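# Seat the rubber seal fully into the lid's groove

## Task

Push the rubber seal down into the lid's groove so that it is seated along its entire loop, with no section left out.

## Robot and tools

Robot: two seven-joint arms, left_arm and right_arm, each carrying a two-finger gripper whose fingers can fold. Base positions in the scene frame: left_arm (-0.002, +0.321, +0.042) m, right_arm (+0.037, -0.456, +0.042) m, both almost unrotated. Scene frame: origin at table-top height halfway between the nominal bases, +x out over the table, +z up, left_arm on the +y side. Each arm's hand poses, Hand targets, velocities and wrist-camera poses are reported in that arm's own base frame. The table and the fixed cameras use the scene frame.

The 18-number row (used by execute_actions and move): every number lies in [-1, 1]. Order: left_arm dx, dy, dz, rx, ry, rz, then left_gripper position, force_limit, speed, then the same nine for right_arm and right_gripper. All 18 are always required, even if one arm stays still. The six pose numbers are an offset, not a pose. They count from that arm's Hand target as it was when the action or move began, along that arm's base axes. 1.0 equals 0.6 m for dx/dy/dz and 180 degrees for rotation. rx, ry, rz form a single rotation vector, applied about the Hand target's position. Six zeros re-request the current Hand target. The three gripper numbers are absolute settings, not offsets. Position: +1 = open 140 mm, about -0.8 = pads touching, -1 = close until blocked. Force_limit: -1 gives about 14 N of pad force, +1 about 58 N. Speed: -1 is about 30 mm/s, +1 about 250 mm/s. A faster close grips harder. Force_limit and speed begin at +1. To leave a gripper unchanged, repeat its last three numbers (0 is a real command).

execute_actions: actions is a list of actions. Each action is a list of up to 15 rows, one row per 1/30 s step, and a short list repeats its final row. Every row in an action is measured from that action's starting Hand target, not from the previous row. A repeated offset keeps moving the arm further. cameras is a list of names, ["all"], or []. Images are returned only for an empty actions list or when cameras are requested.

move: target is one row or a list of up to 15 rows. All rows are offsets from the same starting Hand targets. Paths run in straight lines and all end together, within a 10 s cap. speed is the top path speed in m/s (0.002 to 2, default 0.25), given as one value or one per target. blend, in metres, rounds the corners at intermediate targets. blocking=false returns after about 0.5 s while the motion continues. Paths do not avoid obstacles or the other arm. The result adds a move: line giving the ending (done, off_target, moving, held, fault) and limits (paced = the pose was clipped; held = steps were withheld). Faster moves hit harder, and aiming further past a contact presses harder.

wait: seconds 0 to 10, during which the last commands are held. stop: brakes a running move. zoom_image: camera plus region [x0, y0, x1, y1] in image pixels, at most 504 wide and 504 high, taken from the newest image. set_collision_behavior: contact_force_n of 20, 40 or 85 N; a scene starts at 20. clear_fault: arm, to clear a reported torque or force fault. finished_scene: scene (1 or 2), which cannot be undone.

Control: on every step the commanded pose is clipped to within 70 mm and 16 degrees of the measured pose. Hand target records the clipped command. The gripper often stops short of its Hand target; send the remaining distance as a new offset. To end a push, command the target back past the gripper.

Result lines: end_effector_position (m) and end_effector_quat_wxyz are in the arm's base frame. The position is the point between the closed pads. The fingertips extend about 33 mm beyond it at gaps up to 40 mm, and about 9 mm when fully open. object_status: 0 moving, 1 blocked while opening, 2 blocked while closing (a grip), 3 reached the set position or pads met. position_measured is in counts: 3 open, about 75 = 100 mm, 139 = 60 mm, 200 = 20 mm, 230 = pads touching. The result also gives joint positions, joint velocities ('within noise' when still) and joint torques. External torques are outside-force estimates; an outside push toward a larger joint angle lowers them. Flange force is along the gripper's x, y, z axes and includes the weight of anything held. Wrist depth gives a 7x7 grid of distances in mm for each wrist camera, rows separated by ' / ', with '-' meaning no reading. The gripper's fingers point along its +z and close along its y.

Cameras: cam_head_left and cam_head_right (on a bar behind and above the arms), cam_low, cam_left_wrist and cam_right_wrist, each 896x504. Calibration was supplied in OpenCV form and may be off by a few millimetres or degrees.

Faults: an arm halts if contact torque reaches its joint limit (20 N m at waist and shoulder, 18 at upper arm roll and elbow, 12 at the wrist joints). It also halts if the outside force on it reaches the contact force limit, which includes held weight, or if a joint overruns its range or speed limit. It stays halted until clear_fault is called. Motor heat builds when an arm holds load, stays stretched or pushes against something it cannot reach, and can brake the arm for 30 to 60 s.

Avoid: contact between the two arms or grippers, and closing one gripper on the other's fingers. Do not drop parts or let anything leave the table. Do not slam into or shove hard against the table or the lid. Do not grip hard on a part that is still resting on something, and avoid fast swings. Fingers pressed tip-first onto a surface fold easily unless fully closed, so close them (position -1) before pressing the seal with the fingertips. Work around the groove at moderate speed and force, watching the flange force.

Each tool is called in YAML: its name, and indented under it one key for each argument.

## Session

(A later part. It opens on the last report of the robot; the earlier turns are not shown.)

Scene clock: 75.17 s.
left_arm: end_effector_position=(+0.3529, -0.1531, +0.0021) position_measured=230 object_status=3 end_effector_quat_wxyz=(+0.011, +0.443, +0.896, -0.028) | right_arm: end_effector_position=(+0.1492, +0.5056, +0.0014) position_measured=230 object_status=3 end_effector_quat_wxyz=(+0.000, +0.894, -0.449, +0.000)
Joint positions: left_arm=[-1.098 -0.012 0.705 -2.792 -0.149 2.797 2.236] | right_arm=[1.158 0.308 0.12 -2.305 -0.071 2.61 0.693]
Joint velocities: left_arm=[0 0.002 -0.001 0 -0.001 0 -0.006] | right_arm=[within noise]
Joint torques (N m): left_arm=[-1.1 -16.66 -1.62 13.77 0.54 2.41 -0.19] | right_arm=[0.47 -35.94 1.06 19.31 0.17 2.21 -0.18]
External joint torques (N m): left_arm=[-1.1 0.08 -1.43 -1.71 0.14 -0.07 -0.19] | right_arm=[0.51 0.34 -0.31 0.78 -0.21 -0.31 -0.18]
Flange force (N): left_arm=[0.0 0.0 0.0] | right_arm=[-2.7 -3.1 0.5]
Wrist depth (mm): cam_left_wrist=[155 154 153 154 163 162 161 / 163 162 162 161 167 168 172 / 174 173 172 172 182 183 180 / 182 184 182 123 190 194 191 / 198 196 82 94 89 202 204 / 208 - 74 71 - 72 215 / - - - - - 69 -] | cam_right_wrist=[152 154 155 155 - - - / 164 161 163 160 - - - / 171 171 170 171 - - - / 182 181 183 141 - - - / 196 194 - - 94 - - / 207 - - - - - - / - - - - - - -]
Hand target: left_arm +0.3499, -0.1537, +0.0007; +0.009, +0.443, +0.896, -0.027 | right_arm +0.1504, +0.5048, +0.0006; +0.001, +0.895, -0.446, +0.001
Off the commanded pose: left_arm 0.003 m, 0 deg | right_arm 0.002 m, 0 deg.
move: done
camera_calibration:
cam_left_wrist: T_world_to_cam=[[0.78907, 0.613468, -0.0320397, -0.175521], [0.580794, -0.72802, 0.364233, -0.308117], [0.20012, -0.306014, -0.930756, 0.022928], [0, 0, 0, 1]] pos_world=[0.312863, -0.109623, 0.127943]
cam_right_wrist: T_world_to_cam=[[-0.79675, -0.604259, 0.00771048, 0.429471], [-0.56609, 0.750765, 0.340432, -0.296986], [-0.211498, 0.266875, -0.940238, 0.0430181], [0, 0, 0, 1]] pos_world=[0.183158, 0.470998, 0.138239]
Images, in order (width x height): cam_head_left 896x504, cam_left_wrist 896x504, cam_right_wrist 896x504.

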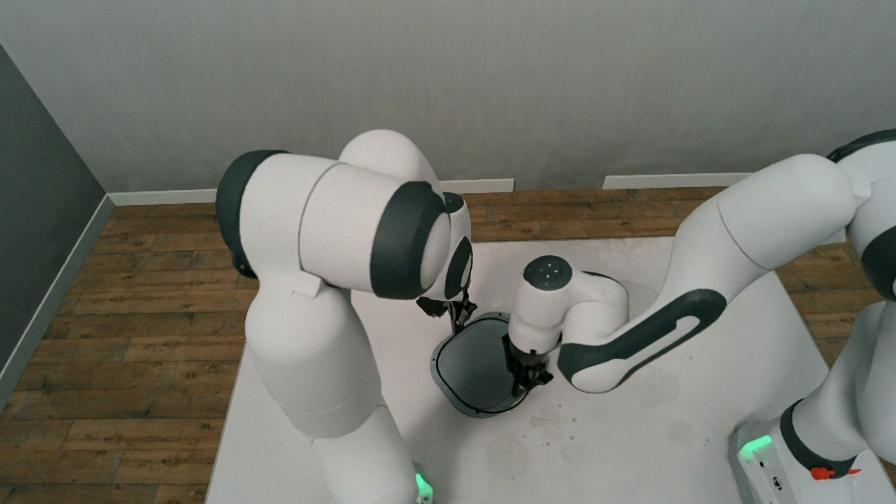

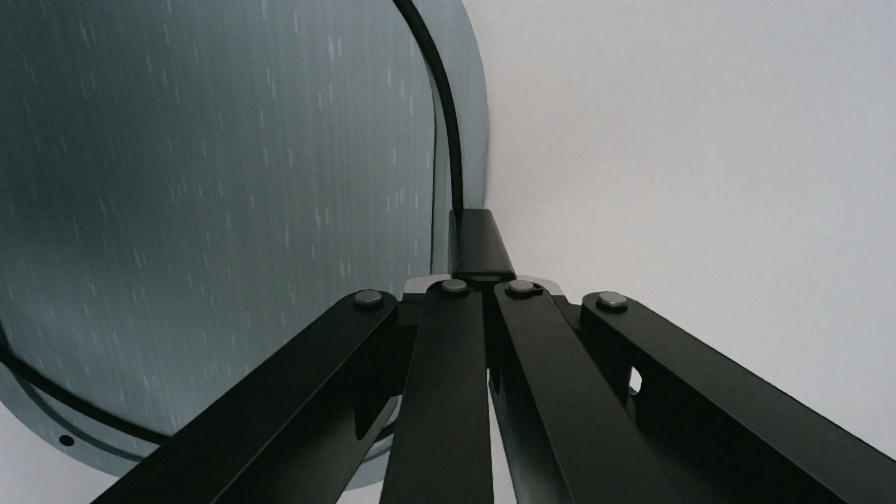

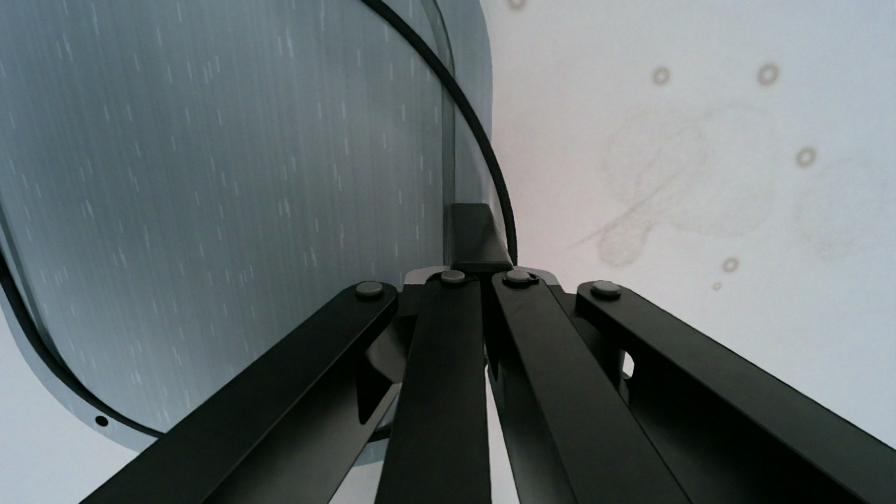

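move:
  target:
    - [0,0,0,0,0,0,-1,-0.9,-1,0,0,0.02,0,0,0,-1,-0.9,-1]
    - [0,0,0,0,0,0,-1,-0.9,-1,-0.0428,-0.0319,0.02,0,0,0,-1,-0.9,-1]
    - [0,0,0,0,0,0,-1,-0.9,-1,-0.0428,-0.0319,-0.006,0,0,0,-1,-0.9,-1]
    - [-0.0068,-0.0048,0,0,0,0,-1,-0.9,-1,0.0025,0.002,-0.006,0,0,0,-1,-0.9,-1]
  speed: [0.05,0.08,0.04,0.03]
  blend: [0.002,0.002,0,0]
  cameras: ["cam_right_wrist","cam_left_wrist","cam_head_left"]

zoom_image:
  camera: "cam_head_left"
  region: [410, 290, 570, 430]

Scene clock: 79.07 s.
left_arm: end_effector_position=(+0.3489, -0.1563, +0.0022) position_measured=230 object_status=3 end_effector_quat_wxyz=(+0.011, +0.443, +0.896, -0.028) | right_arm: end_effector_position=(+0.1508, +0.5069, -0.0021) position_measured=230 object_status=3 end_effector_quat_wxyz=(+0.000, +0.893, -0.449, +0.000)
Joint positions: left_arm=[-1.098 -0.02 0.696 -2.801 -0.133 2.802 2.212] | right_arm=[1.162 0.32 0.114 -2.299 -0.07 2.616 0.692]
Joint velocities: left_arm=[-0.001 0 0 -0.001 -0.001 0 -0.006] | right_arm=[0.002 -0.001 0.001 0 0 -0.002 -0.008]
Joint torques (N m): left_arm=[-0.93 -16.55 -1.51 13.73 0.57 2.35 -0.18] | right_arm=[0.44 -36.29 1.13 19.29 0.11 2.21 -0.34]
External joint torques (N m): left_arm=[-0.93 0.08 -1.19 -1.72 0.17 -0.12 -0.17] | right_arm=[0.29 0.32 -0.41 0.84 -0.26 -0.31 -0.34]
Flange force (N): left_arm=[0.0 0.0 0.0] | right_arm=[-2.2 -3.6 0.4]
Wrist depth (mm): cam_left_wrist=[155 155 153 152 164 161 160 / 163 163 162 161 172 - 172 / 173 173 171 171 181 184 179 / 185 184 180 124 196 193 190 / 197 196 82 94 89 203 205 / 208 - 74 71 - 72 215 / - - - - - 69 -] | cam_right_wrist=[- 151 150 152 - - - / 161 159 158 159 - - - / 167 167 167 167 - - - / 178 175 178 140 189 - - / 190 189 - - 94 - - / 200 - - - - - - / - - - - - - -]
Hand target: left_arm +0.3458, -0.1566, +0.0007; +0.009, +0.443, +0.896, -0.027 | right_arm +0.1519, +0.5060, -0.0030; +0.001, +0.895, -0.446, +0.001
Off the commanded pose: left_arm 0.003 m, 0 deg | right_arm 0.002 m, 0 deg.
move: done
camera_calibration:
cam_left_wrist: T_world_to_cam=[[0.78871, 0.613963, -0.0314059, -0.170176], [0.581012, -0.727736, 0.364452, -0.30824], [0.200905, -0.305694, -0.930692, 0.0226164], [0, 0, 0, 1]] pos_world=[0.308767, -0.112922, 0.128043]
cam_right_wrist: T_world_to_cam=[[-0.797707, -0.602998, 0.00755038, 0.430966], [-0.564899, 0.751571, 0.340632, -0.296368], [-0.211075, 0.26746, -0.940166, 0.039292], [0, 0, 0, 1]] pos_world=[0.18466, 0.472105, 0.13464]
Images, in order (width x height): cam_head_left 896x504, cam_left_wrist 896x504, cam_right_wrist 896x504.

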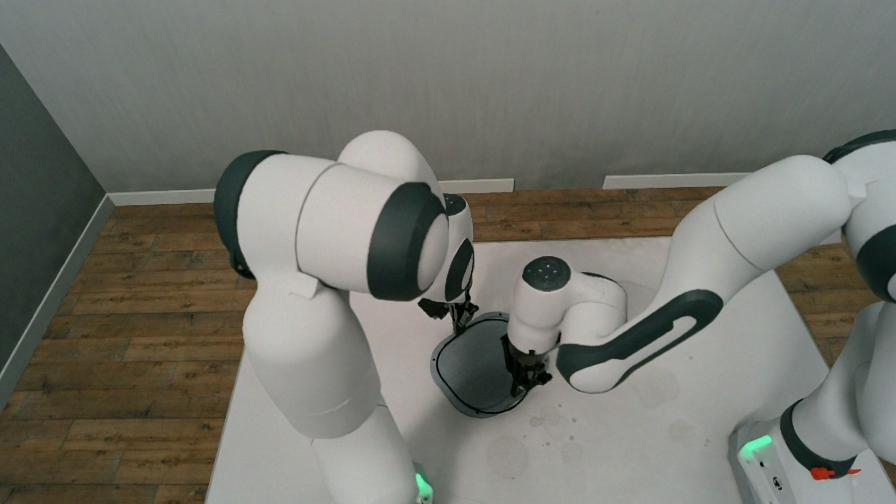

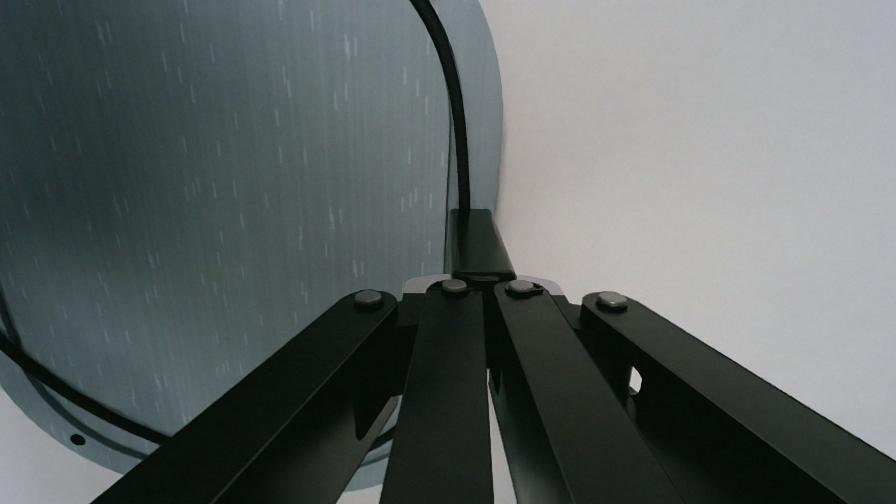

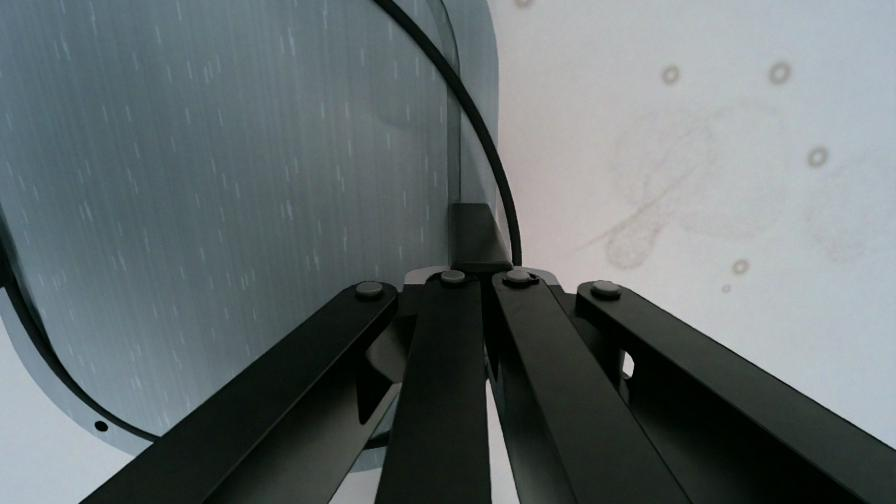

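Scaled by 3.150 from the camera's 896x504 image, which has a finer 1280x720 frame.

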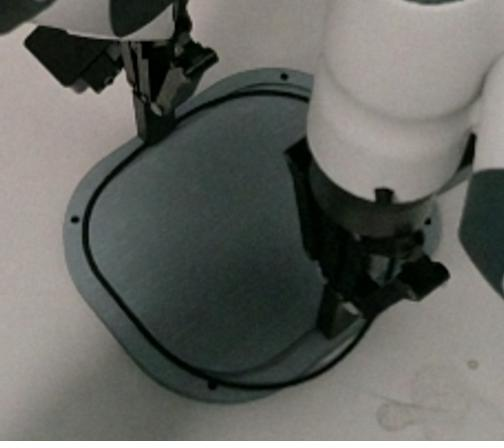

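move:
  target:
    - [0,0,0,0,0,0,-1,-0.9,-1,0,0,0.02,0,0,0,-1,-0.9,-1]
    - [0,0,0,0,0,0,-1,-0.9,-1,-0.0262,-0.0195,0.02,0,0,0,-0.5,-0.9,-0.3]
    - [0,0,0,0,0,0,-1,-0.9,-1,-0.0262,-0.0195,-0.0017,0,0,0,-0.5,-0.9,-0.3]
  speed: [0.05,0.08,0.03]
  blend: [0.002,0,0]
  cameras: ["cam_right_wrist","cam_low"]

zoom_image:
  camera: "cam_low"
  region: [420, 190, 560, 270]

Scene clock: 82.63 s.
left_arm: end_effector_position=(+0.3489, -0.1563, +0.0022) position_measured=230 object_status=3 end_effector_quat_wxyz=(+0.011, +0.442, +0.896, -0.028) | right_arm: end_effector_position=(+0.1365, +0.4945, -0.0029) position_measured=192 object_status=3 end_effector_quat_wxyz=(+0.002, +0.895, -0.446, +0.000)
Joint positions: left_arm=[-1.098 -0.02 0.696 -2.801 -0.133 2.802 2.211] | right_arm=[1.173 0.29 0.121 -2.351 -0.071 2.635 0.705]
Joint velocities: left_arm=[within noise] | right_arm=[0 0.001 0 -0.001 0 0.003 0.002]
Joint torques (N m): left_arm=[-0.89 -16.57 -1.51 13.73 0.56 2.35 -0.17] | right_arm=[1.34 -35.15 0.8 18.46 0.19 2.66 0.2]
External joint torques (N m): left_arm=[-0.88 0.08 -1.19 -1.76 0.17 -0.13 -0.16] | right_arm=[1.32 0.13 -0.54 0.37 -0.18 0.15 0.2]
Flange force (N): left_arm=[0.0 0.0 0.0] | right_arm=[-2.8 -0.1 1.4]
Wrist depth (mm): cam_left_wrist=[155 154 153 153 163 162 162 / 162 163 162 161 172 171 170 / 174 172 171 172 182 180 179 / 182 183 183 149 193 192 191 / 197 196 83 94 89 84 206 / 208 - 74 71 - 72 215 / - - - - - 69 -] | cam_right_wrist=[149 150 149 - - 160 - / 158 157 157 - - - - / - 167 166 164 177 - - / - 178 178 126 - - 183 / 187 184 87 - - - - / - - - - - - - / - - - - - - -]
Hand target: left_arm +0.3458, -0.1566, +0.0007; +0.009, +0.443, +0.896, -0.027 | right_arm +0.1362, +0.4943, -0.0040; +0.001, +0.895, -0.446, +0.001
Off the commanded pose: left_arm 0.003 m, 0 deg | right_arm 0.001 m, 0 deg.
move: done
camera_calibration:
cam_right_wrist: T_world_to_cam=[[-0.792854, -0.609331, 0.00995344, 0.414633], [-0.570668, 0.748079, 0.338697, -0.292396], [-0.213825, 0.262857, -0.940843, 0.0414865], [0, 0, 0, 1]] pos_world=[0.170753, 0.460479, 0.133939]
Images, in order (width x height): cam_low 896x504, cam_right_wrist 896x504.

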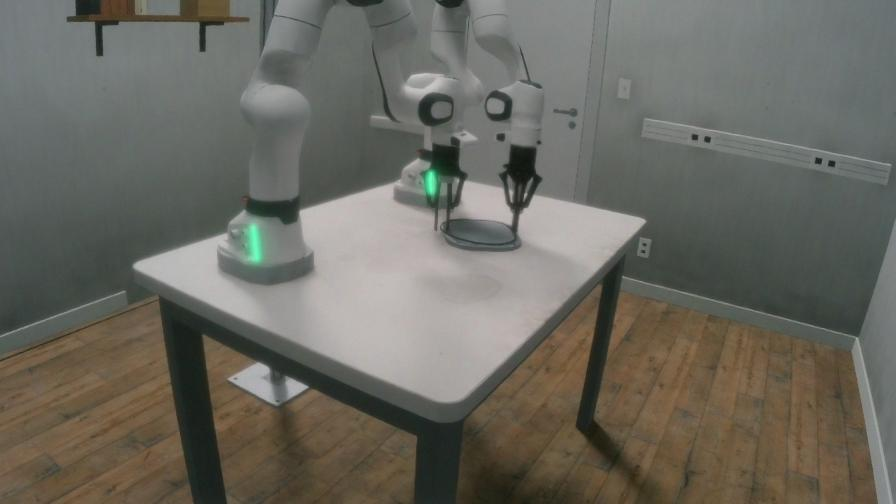

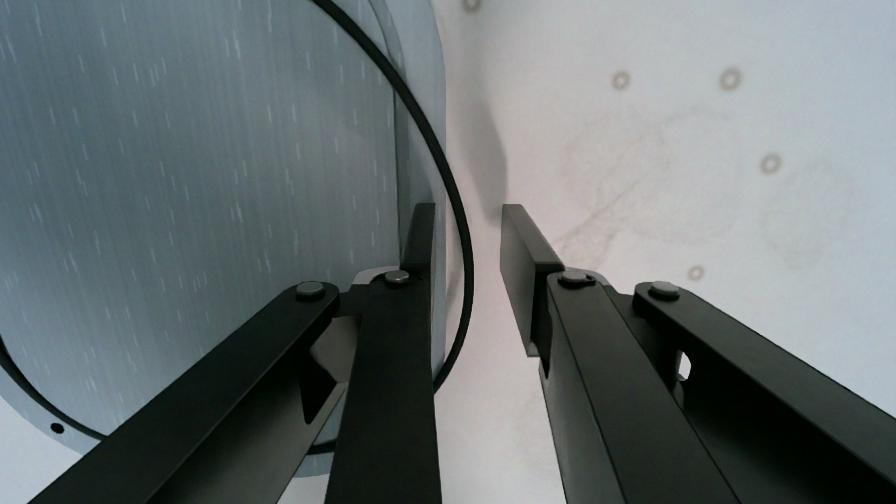

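Scaled by 3.600 from the camera's 896x504 image, which has a finer 1280x720 frame.

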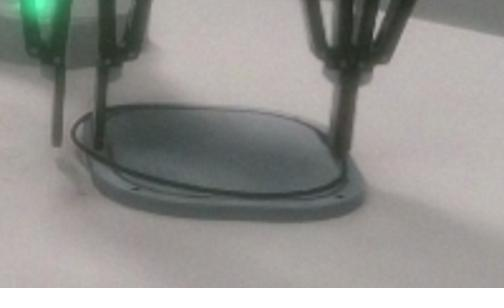

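move:
  target:
    - [0,0,0,0,0,0,-1,-0.9,-1,0,0,-0.0013,0,0,0,-0.5,-0.9,-0.3]
    - [0,0,0,0,0,0,-1,-0.9,-1,0,0,-0.0013,0,0,0,-1,-0.9,-1]
    - [0,0,0,0,0,0,-1,-0.9,-1,0,0,0.002,0,0,0,-1,-0.9,-1]
    - [0,0,0,0,0,0,-1,-0.9,-1,0.0361,0.0269,0.002,0,0,0,-1,-0.9,-1]
  speed: 0.03
  cameras: ["cam_right_wrist","cam_left_wrist","cam_head_left"]

zoom_image:
  camera: "cam_head_left"
  region: [410, 290, 570, 430]

Scene clock: 86.73 s.
left_arm: end_effector_position=(+0.3489, -0.1563, +0.0022) position_measured=230 object_status=3 end_effector_quat_wxyz=(+0.011, +0.442, +0.896, -0.028) | right_arm: end_effector_position=(+0.1568, +0.5113, -0.0019) position_measured=225 object_status=2 end_effector_quat_wxyz=(+0.000, +0.893, -0.449, +0.000)
Joint positions: left_arm=[-1.098 -0.02 0.696 -2.801 -0.133 2.802 2.211] | right_arm=[1.157 0.332 0.111 -2.278 -0.071 2.607 0.684]
Joint velocities: left_arm=[within noise] | right_arm=[0 0 0.002 0.001 0 -0.001 -0.005]
Joint torques (N m): left_arm=[-0.9 -16.6 -1.49 13.71 0.55 2.35 -0.16] | right_arm=[0.32 -36.83 1.33 19.19 0.31 2.23 -0.1]
External joint torques (N m): left_arm=[-0.87 0.11 -1.14 -1.83 0.15 -0.14 -0.15] | right_arm=[0.36 0.39 -0.06 0.52 -0.08 -0.3 -0.1]
Flange force (N): left_arm=[0.0 0.0 0.0] | right_arm=[-2.2 -2.4 0.4]
Wrist depth (mm): cam_left_wrist=[155 155 153 153 163 163 160 / 164 162 162 161 172 171 171 / - 173 172 173 186 181 - / 184 186 185 150 192 192 - / 197 195 82 94 89 202 204 / 208 - 74 71 - 72 215 / - - - - - 69 -] | cam_right_wrist=[- 149 151 152 - - - / - 160 159 158 - - - / 168 168 168 165 - - - / 179 178 180 141 - - - / 190 187 - - 94 - - / - - - - - - - / - - - - - - -]
Hand target: left_arm +0.3458, -0.1566, +0.0007; +0.009, +0.443, +0.896, -0.027 | right_arm +0.1578, +0.5104, -0.0028; +0.001, +0.895, -0.446, +0.001
Off the commanded pose: left_arm 0.003 m, 0 deg | right_arm 0.002 m, 0 deg.
move: done
camera_calibration:
cam_left_wrist: T_world_to_cam=[[0.788006, 0.614866, -0.0314067, -0.169858], [0.581861, -0.727094, 0.36438, -0.30842], [0.201209, -0.305408, -0.930721, 0.0225584], [0, 0, 0, 1]] pos_world=[0.308767, -0.112921, 0.128043]
cam_right_wrist: T_world_to_cam=[[-0.797372, -0.603446, 0.00716071, 0.438663], [-0.565483, 0.751248, 0.340375, -0.296128], [-0.210778, 0.267356, -0.940262, 0.0395465], [0, 0, 0, 1]] pos_world=[0.190658, 0.476602, 0.134838]
Images, in order (width x height): cam_head_left 896x504, cam_left_wrist 896x504, cam_right_wrist 896x504.

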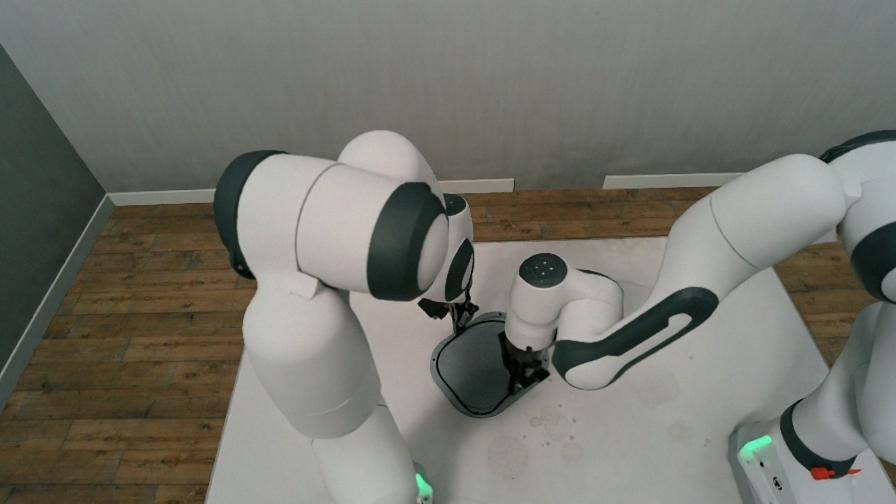

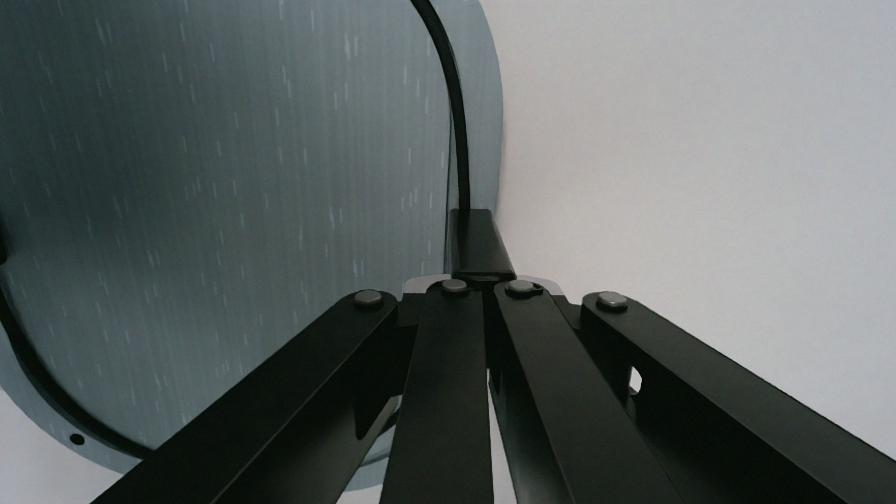

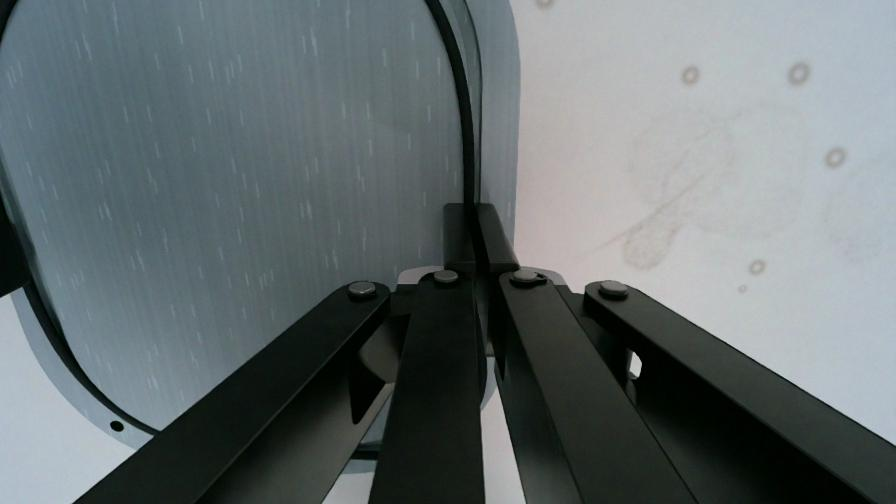

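Scaled by 3.150 from the camera's 896x504 image, which has a finer 1280x720 frame.

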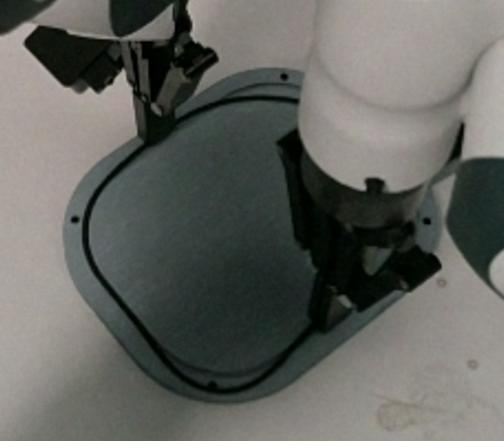

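move:
  target:
    - [0,0,0.02,0,0,0,-1,-0.9,-1,0,0,0,0,0,0,-1,-0.9,-1]
    - [0.004,0.003,0.02,0,0,0,-0.5,-0.9,-0.3,0,0,0,0,0,0,-1,-0.9,-1]
    - [0.004,0.003,0,0,0,0,-0.5,-0.9,-0.3,0,0,0,0,0,0,-1,-0.9,-1]
  speed: [0.05,0.05,0.03]
  cameras: ["cam_right_wrist","cam_left_wrist"]

Scene clock: 90.27 s.
left_arm: end_effector_position=(+0.3476, -0.1546, +0.0009) position_measured=192 object_status=3 end_effector_quat_wxyz=(+0.008, +0.441, +0.897, -0.027) | right_arm: end_effector_position=(+0.1569, +0.5112, -0.0019) position_measured=225 object_status=2 end_effector_quat_wxyz=(+0.000, +0.894, -0.448, +0.000)
Joint positions: left_arm=[-1.09 -0.017 0.689 -2.801 -0.131 2.798 2.207] | right_arm=[1.157 0.332 0.111 -2.277 -0.071 2.607 0.681]
Joint velocities: left_arm=[-0.001 0 0 0 -0.001 0 0.006] | right_arm=[within noise]
Joint torques (N m): left_arm=[-0.17 -17.66 -0.03 16.29 0.05 2.5 0.35] | right_arm=[0.81 -36.84 0.8 19.35 0.4 2.2 -0.23]
External joint torques (N m): left_arm=[-0.15 -0.77 0.25 0.77 -0.34 0.02 0.36] | right_arm=[0.86 0.13 -0.58 0.83 0.01 -0.3 -0.23]
Flange force (N): left_arm=[0.0 0.0 0.0] | right_arm=[-2.7 -2.8 0.0]
Wrist depth (mm): cam_left_wrist=[154 153 153 151 162 161 161 / 163 162 161 160 171 170 169 / - 172 171 170 181 179 179 / 183 182 180 176 187 189 - / 195 192 93 113 100 95 202 / - - 76 200 - 73 209 / - - - 237 - - -] | cam_right_wrist=[151 151 151 150 - - - / 161 160 159 158 - 170 170 / 168 168 168 166 176 - - / 179 178 178 140 - - - / 190 189 - - 94 196 - / - - - - - - - / - - - - - - -]
Hand target: left_arm +0.3482, -0.1548, +0.0007; +0.009, +0.443, +0.896, -0.027 | right_arm +0.1578, +0.5104, -0.0028; +0.001, +0.895, -0.446, +0.001
Off the commanded pose: left_arm 0.001 m, 0 deg | right_arm 0.002 m, 0 deg.
move: done
camera_calibration:
cam_left_wrist: T_world_to_cam=[[0.786374, 0.616919, -0.0320565, -0.16905], [0.585227, -0.727353, 0.358422, -0.30721], [0.197801, -0.300614, -0.933009, 0.024167], [0, 0, 0, 1]] pos_world=[0.307944, -0.111895, 0.12724]
cam_right_wrist: T_world_to_cam=[[-0.796021, -0.605223, 0.007473, 0.439282], [-0.567114, 0.750098, 0.340198, -0.295183], [-0.211501, 0.266567, -0.940324, 0.0400925], [0, 0, 0, 1]] pos_world=[0.190755, 0.476593, 0.134838]
Images, in order (width x height): cam_left_wrist 896x504, cam_right_wrist 896x504.

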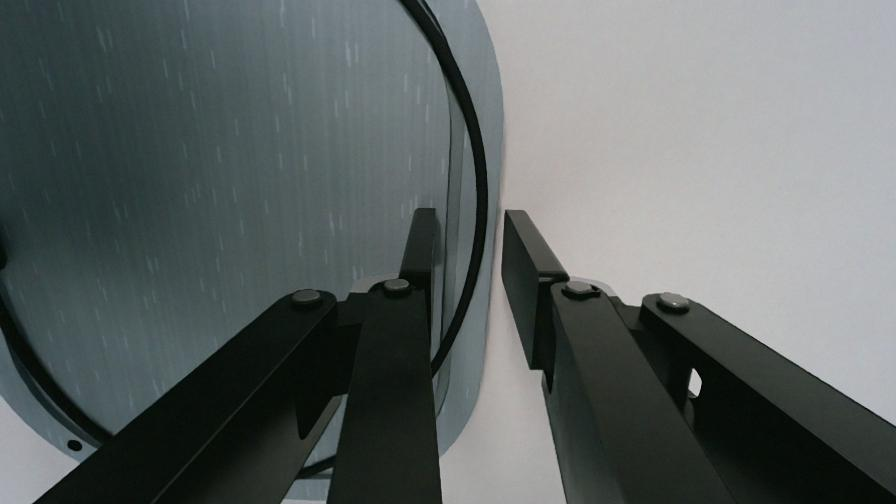

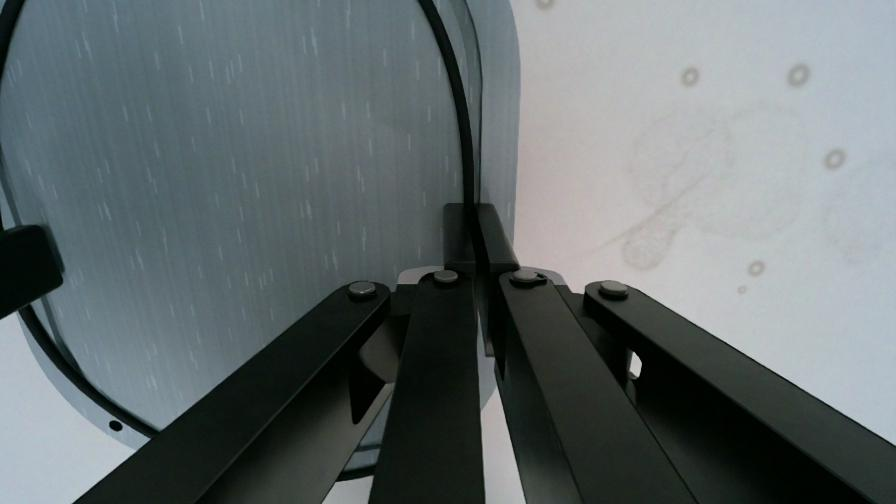

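move:
  target:
    - [0,0,0,0,0,0,-1,-0.9,-1,0,0,0,0,0,0,-1,-0.9,-1]
    - [0.0015,-0.0153,0.002,0,0,0,-1,-0.9,-1,0.0067,-0.0117,0.001,0,0,0,-1,-0.9,-1]
  speed: [0.03,0.02]
  cameras: ["cam_right_wrist","cam_left_wrist","cam_head_left"]

zoom_image:
  camera: "cam_head_left"
  region: [410, 290, 570, 430]

Scene clock: 92.40 s.
left_arm: end_effector_position=(+0.3502, -0.1638, +0.0025) position_measured=226 object_status=2 end_effector_quat_wxyz=(+0.011, +0.447, +0.894, -0.027) | right_arm: end_effector_position=(+0.1610, +0.5036, -0.0026) position_measured=225 object_status=2 end_effector_quat_wxyz=(+0.002, +0.894, -0.449, +0.001)
Joint positions: left_arm=[-1.102 -0.009 0.678 -2.787 -0.145 2.797 2.21] | right_arm=[1.146 0.323 0.11 -2.293 -0.071 2.609 0.671]
Joint velocities: left_arm=[within noise] | right_arm=[0 -0.001 0 -0.001 0.001 0.002 -0.006]
Joint torques (N m): left_arm=[-0.09 -18.17 -0.36 16.53 0.07 2.21 -0.21] | right_arm=[0.48 -37.74 1.37 18.53 0.4 2.68 -0.17]
External joint torques (N m): left_arm=[-0.07 -0.82 -0.21 0.87 -0.32 -0.29 -0.2] | right_arm=[0.57 -1.03 0.07 0.06 0.02 0.17 -0.17]
Flange force (N): left_arm=[0.0 0.0 0.0] | right_arm=[0.9 2.0 -2.0]
Wrist depth (mm): cam_left_wrist=[155 155 154 153 164 163 163 / 163 162 162 162 172 171 171 / 173 173 172 171 183 184 181 / 185 184 183 151 193 195 - / 197 196 83 88 89 89 204 / 207 - - - - 70 216 / - - - - - 68 -] | cam_right_wrist=[150 150 151 152 - - - / 159 158 159 158 - - - / 167 168 167 165 - - - / 176 177 177 141 - - - / 188 188 - - 94 - - / 198 - - - - - - / - - - - - - -]
Hand target: left_arm +0.3491, -0.1640, +0.0019; +0.009, +0.443, +0.896, -0.027 | right_arm +0.1619, +0.5034, -0.0022; +0.001, +0.895, -0.446, +0.001
Off the commanded pose: left_arm 0.001 m, 0 deg | right_arm 0.001 m, 0 deg.
move: done
camera_calibration:
cam_left_wrist: T_world_to_cam=[[0.793848, 0.607406, -0.0294012, -0.16947], [0.574659, -0.733479, 0.36301, -0.313294], [0.198929, -0.30507, -0.931321, 0.0211472], [0, 0, 0, 1]] pos_world=[0.310364, -0.120406, 0.128441]
cam_right_wrist: T_world_to_cam=[[-0.796759, -0.604198, 0.0109819, 0.437604], [-0.565971, 0.752472, 0.336843, -0.288249], [-0.211783, 0.262167, -0.941497, 0.0445517], [0, 0, 0, 1]] pos_world=[0.19496, 0.469619, 0.134234]
Images, in order (width x height): cam_head_left 896x504, cam_left_wrist 896x504, cam_right_wrist 896x504.

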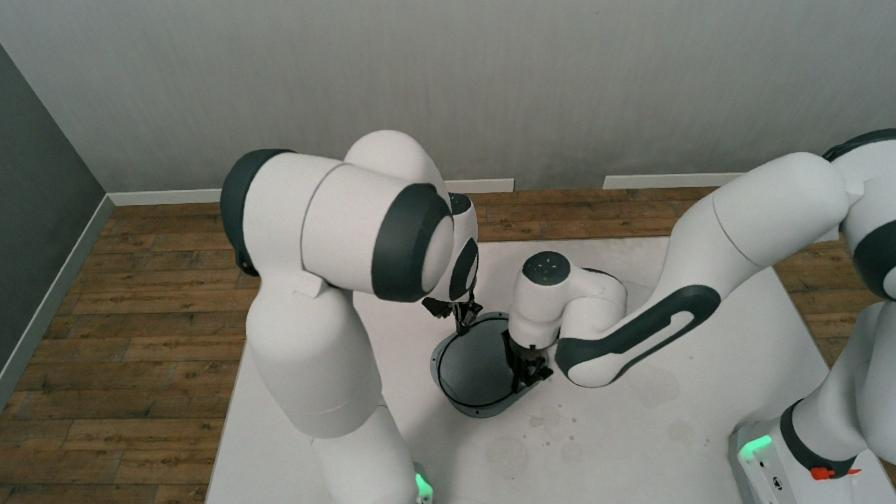

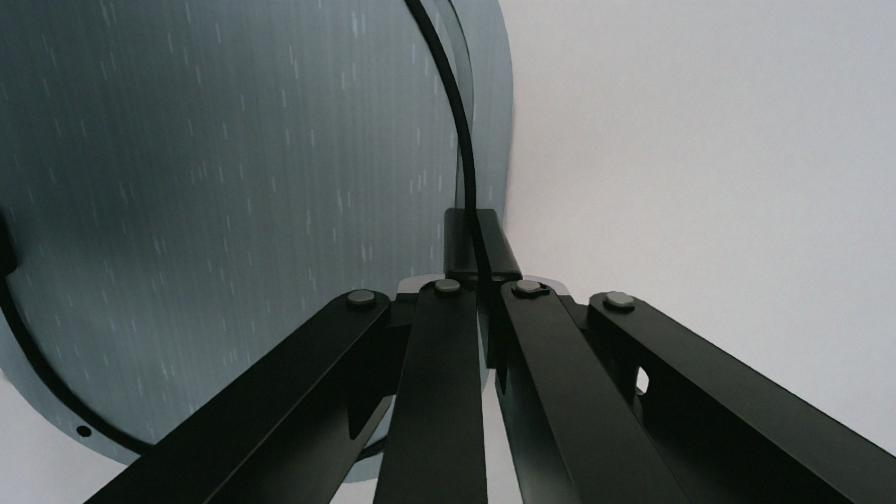

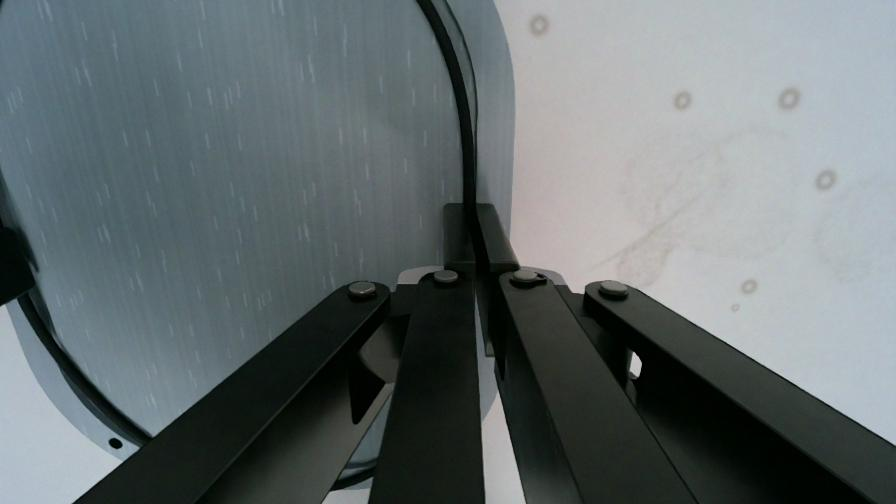

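Scaled by 3.150 from the camera's 896x504 image, which has a finer 1280x720 frame.

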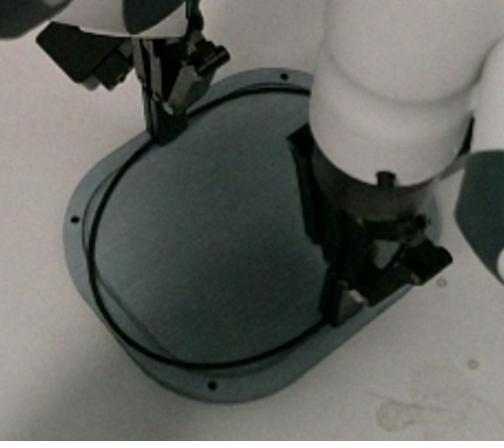

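zoom_image:
  camera: "cam_left_wrist"
  region: [400, 60, 540, 220]

zoom_image:
  camera: "cam_right_wrist"
  region: [400, 60, 540, 220]

Scaled by 3.150 from the camera's 896x504 image, which has a finer 1280x720 frame.

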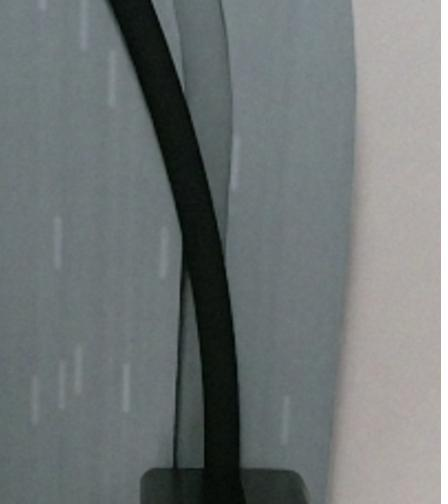

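Scaled by 3.150 from the camera's 896x504 image, which has a finer 1280x720 frame.

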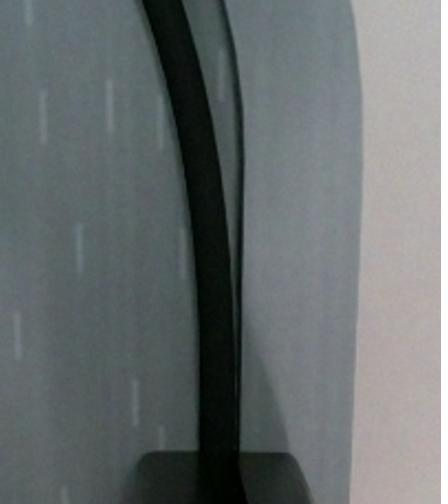

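move:
  target:
    - [-0.004,-0.0028,0,0,0,0,-1,-0.9,-1,0,0,0,0,0,0,-1,-0.9,-1]
    - [-0.004,-0.0028,-0.0045,0,0,0,-1,-0.9,-1,0,0,-0.0055,0,0,0,-1,-0.9,-1]
  speed: 0.02
  cameras: ["cam_right_wrist","cam_left_wrist"]

zoom_image:
  camera: "cam_left_wrist"
  region: [400, 60, 540, 220]

zoom_image:
  camera: "cam_right_wrist"
  region: [400, 60, 540, 220]

Scene clock: 94.87 s.
left_arm: end_effector_position=(+0.3468, -0.1652, -0.0003) position_measured=226 object_status=2 end_effector_quat_wxyz=(+0.009, +0.441, +0.897, -0.027) | right_arm: end_effector_position=(+0.1611, +0.5040, -0.0032) position_measured=225 object_status=2 end_effector_quat_wxyz=(+0.002, +0.894, -0.448, +0.001)
Joint positions: left_arm=[-1.106 -0.001 0.672 -2.79 -0.163 2.801 2.204] | right_arm=[1.146 0.325 0.11 -2.293 -0.071 2.612 0.669]
Joint velocities: left_arm=[0 0 0.001 0 -0.004 0 0.005] | right_arm=[within noise]
Joint torques (N m): left_arm=[-0.26 -18.34 -0.32 15.82 0.04 2.5 0.4] | right_arm=[0.46 -35.33 0.67 18.8 0.34 3.3 -0.18]
External joint torques (N m): left_arm=[-0.27 -0.82 -0.31 0.34 -0.34 0 0.41] | right_arm=[0.47 1.46 -0.71 0.31 -0.04 0.78 -0.18]
Flange force (N): left_arm=[0.0 0.0 0.0] | right_arm=[-1.9 -2.6 5.5]
Wrist depth (mm): cam_left_wrist=[155 153 151 150 161 160 160 / 162 161 159 159 167 169 168 / 171 170 169 168 - 177 177 / 181 181 180 150 189 189 188 / 194 193 83 88 89 196 203 / 205 - - - - 70 209 / - - - - - 68 -] | cam_right_wrist=[150 150 150 151 - - - / 159 158 157 158 - - - / 167 164 168 165 177 - - / 177 178 176 140 187 - - / 188 188 - - 94 - - / 197 - - - - - - / - - - - - - -]
Hand target: left_arm +0.3467, -0.1657, -0.0008; +0.009, +0.443, +0.896, -0.027 | right_arm +0.1619, +0.5034, -0.0055; +0.001, +0.895, -0.446, +0.001
Off the commanded pose: left_arm 0.001 m, 0 deg | right_arm 0.003 m, 0 deg.
move: done
camera_calibration:
cam_left_wrist: T_world_to_cam=[[0.786172, 0.617166, -0.0322328, -0.161794], [0.585331, -0.726856, 0.35926, -0.3139], [0.198294, -0.301307, -0.932681, 0.0196035], [0, 0, 0, 1]] pos_world=[0.307046, -0.1224, 0.12584]
cam_right_wrist: T_world_to_cam=[[-0.795584, -0.605761, 0.00999482, 0.438577], [-0.567466, 0.750864, 0.337914, -0.287246], [-0.2122, 0.263167, -0.941124, 0.0435171], [0, 0, 0, 1]] pos_world=[0.195157, 0.469903, 0.133636]
Images, in order (width x height): cam_left_wrist 896x504, cam_right_wrist 896x504.

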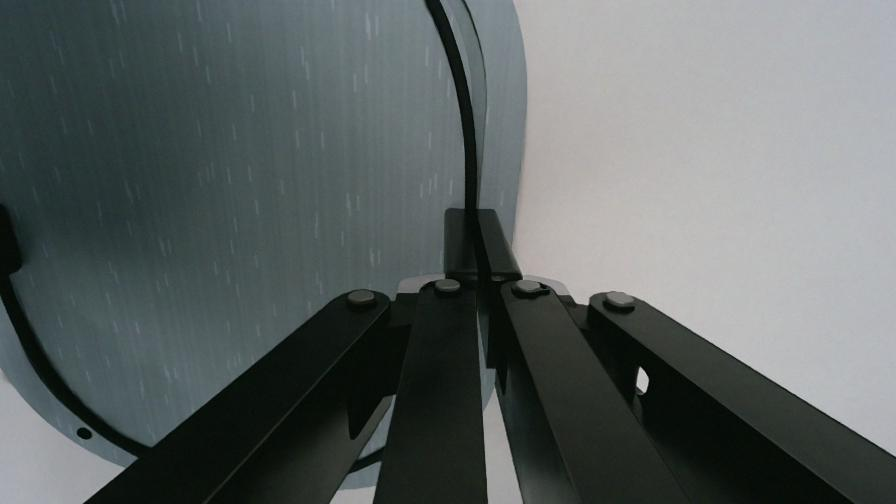

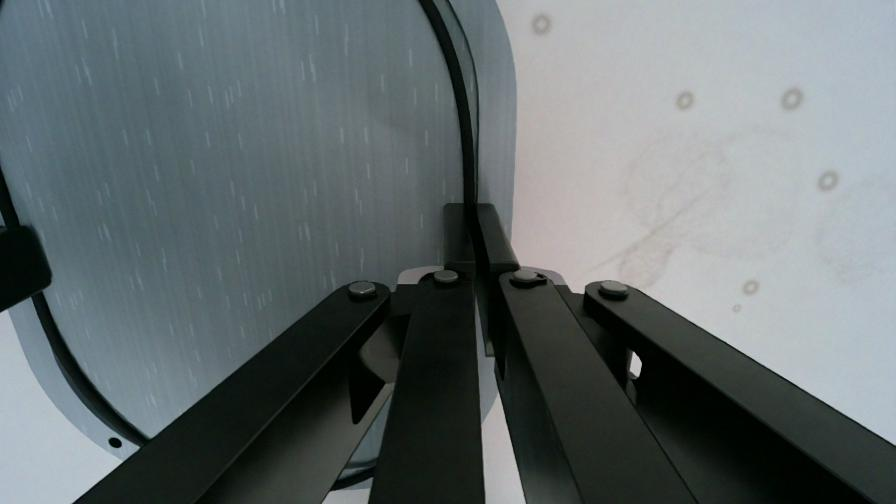

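Scaled by 3.150 from the camera's 896x504 image, which has a finer 1280x720 frame.

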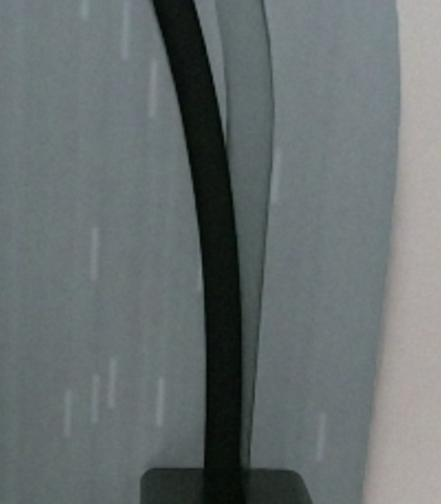

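Scaled by 3.150 from the camera's 896x504 image, which has a finer 1280x720 frame.

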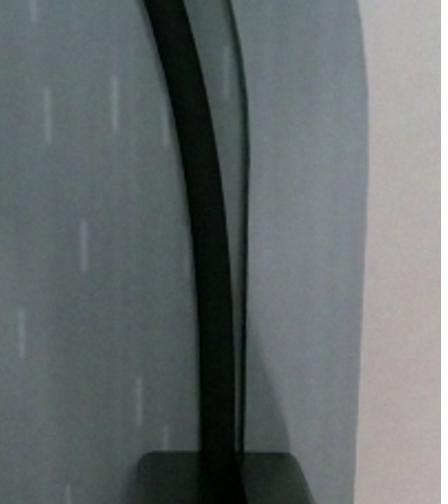

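move:
  target:
    - [0,0,-0.003,0,0,0,-1,-0.9,-1,0,0,0.001,0,0,0,-1,-0.9,-1]
    - [0,0,-0.001,0,0,0,-0.66,-0.9,-1,0,0,0.002,0,0,0,-0.66,-0.9,-1]
    - [0,0,0.02,0,0,0,-0.66,-0.9,-1,0,0,0.02,0,0,0,-0.66,-0.9,-1]
  speed: 0.02
  cameras: ["cam_right_wrist","cam_left_wrist"]

zoom_image:
  camera: "cam_left_wrist"
  region: [380, 20, 560, 220]

zoom_image:
  camera: "cam_right_wrist"
  region: [380, 20, 560, 220]

Scene clock: 98.43 s.
left_arm: end_effector_position=(+0.3477, -0.1658, +0.0110) position_measured=213 object_status=3 end_effector_quat_wxyz=(+0.010, +0.445, +0.895, -0.027) | right_arm: end_effector_position=(+0.1621, +0.5049, +0.0065) position_measured=213 object_status=3 end_effector_quat_wxyz=(+0.000, +0.895, -0.447, +0.001)
Joint positions: left_arm=[-1.084 -0.05 0.672 -2.793 -0.066 2.77 2.143] | right_arm=[1.143 0.303 0.114 -2.294 -0.071 2.594 0.667]
Joint velocities: left_arm=[0.001 0.001 0.002 0 0 0 -0.006] | right_arm=[within noise]
Joint torques (N m): left_arm=[0.59 -19.1 -0.96 15.99 0.69 2.2 -0.17] | right_arm=[0.39 -37.48 1.59 18.84 0.49 2.23 -0.21]
External joint torques (N m): left_arm=[0.63 -2.27 -0.16 -0.11 0.28 -0.29 -0.16] | right_arm=[0.32 -1.06 0.2 0.04 0.1 -0.29 -0.21]
Flange force (N): left_arm=[0.0 0.0 0.0] | right_arm=[1.0 1.5 -3.2]
Wrist depth (mm): cam_left_wrist=[163 162 163 161 172 171 172 / 173 172 170 170 181 179 179 / 183 181 180 179 191 190 188 / 194 194 192 187 203 204 - / 207 204 93 93 91 95 - / 218 - 78 74 - 71 72 / - - - - - 71 -] | cam_right_wrist=[159 159 161 160 - 169 - / 166 167 167 166 - 179 - / 177 177 176 175 - - - / 187 187 187 127 196 - - / - - - - - - - / - - - - - - - / - - - - - - -]
Hand target: left_arm +0.3467, -0.1657, +0.0112; +0.009, +0.443, +0.896, -0.027 | right_arm +0.1619, +0.5034, +0.0065; +0.001, +0.895, -0.446, +0.001
Off the commanded pose: left_arm 0.001 m, 0 deg | right_arm 0.001 m, 0 deg.
move: done
camera_calibration:
cam_left_wrist: T_world_to_cam=[[0.791868, 0.60991, -0.0308846, -0.164989], [0.577699, -0.73173, 0.361711, -0.317173], [0.198012, -0.30427, -0.931778, 0.0294186], [0, 0, 0, 1]] pos_world=[0.308054, -0.122506, 0.137041]
cam_right_wrist: T_world_to_cam=[[-0.793736, -0.608234, 0.00587478, 0.440683], [-0.570895, 0.748273, 0.337884, -0.28876], [-0.209909, 0.264837, -0.941169, 0.0514726], [0, 0, 0, 1]] pos_world=[0.195739, 0.470478, 0.143423]
Images, in order (width x height): cam_left_wrist 896x504, cam_right_wrist 896x504.

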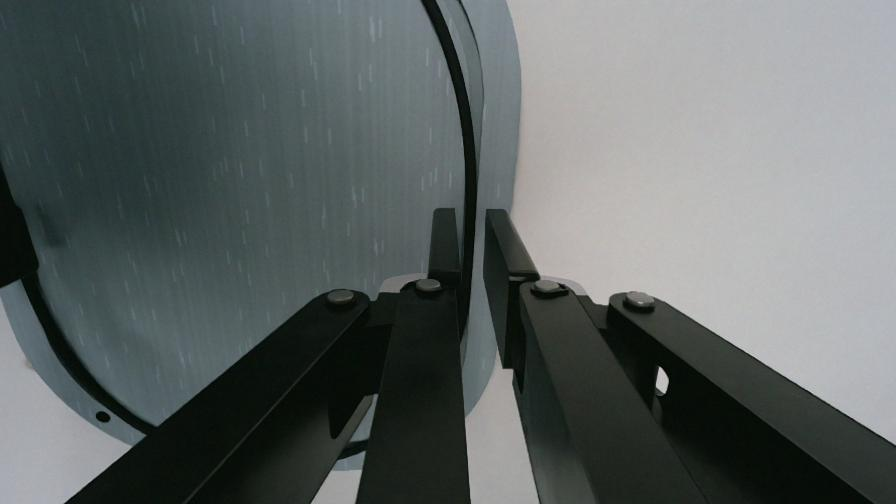

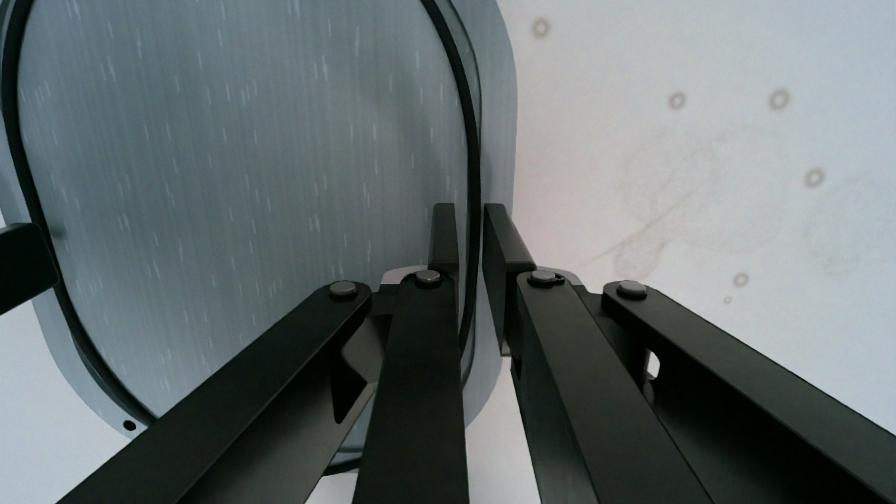

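Scaled by 2.520 from the camera's 896x504 image, which has a finer 1280x720 frame.

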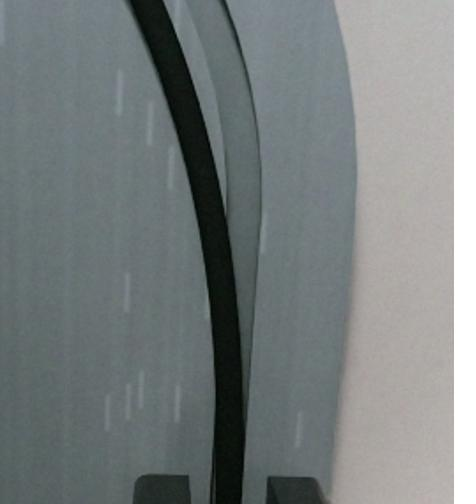

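Scaled by 2.520 from the camera's 896x504 image, which has a finer 1280x720 frame.

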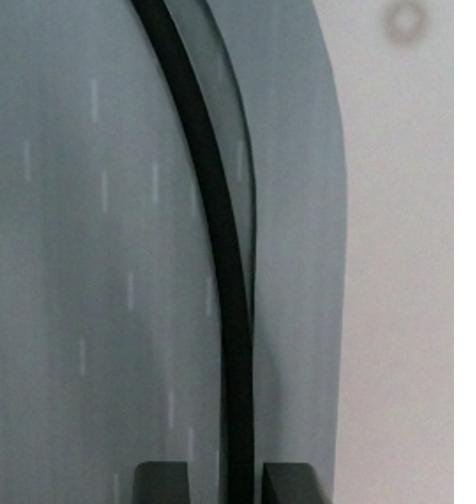

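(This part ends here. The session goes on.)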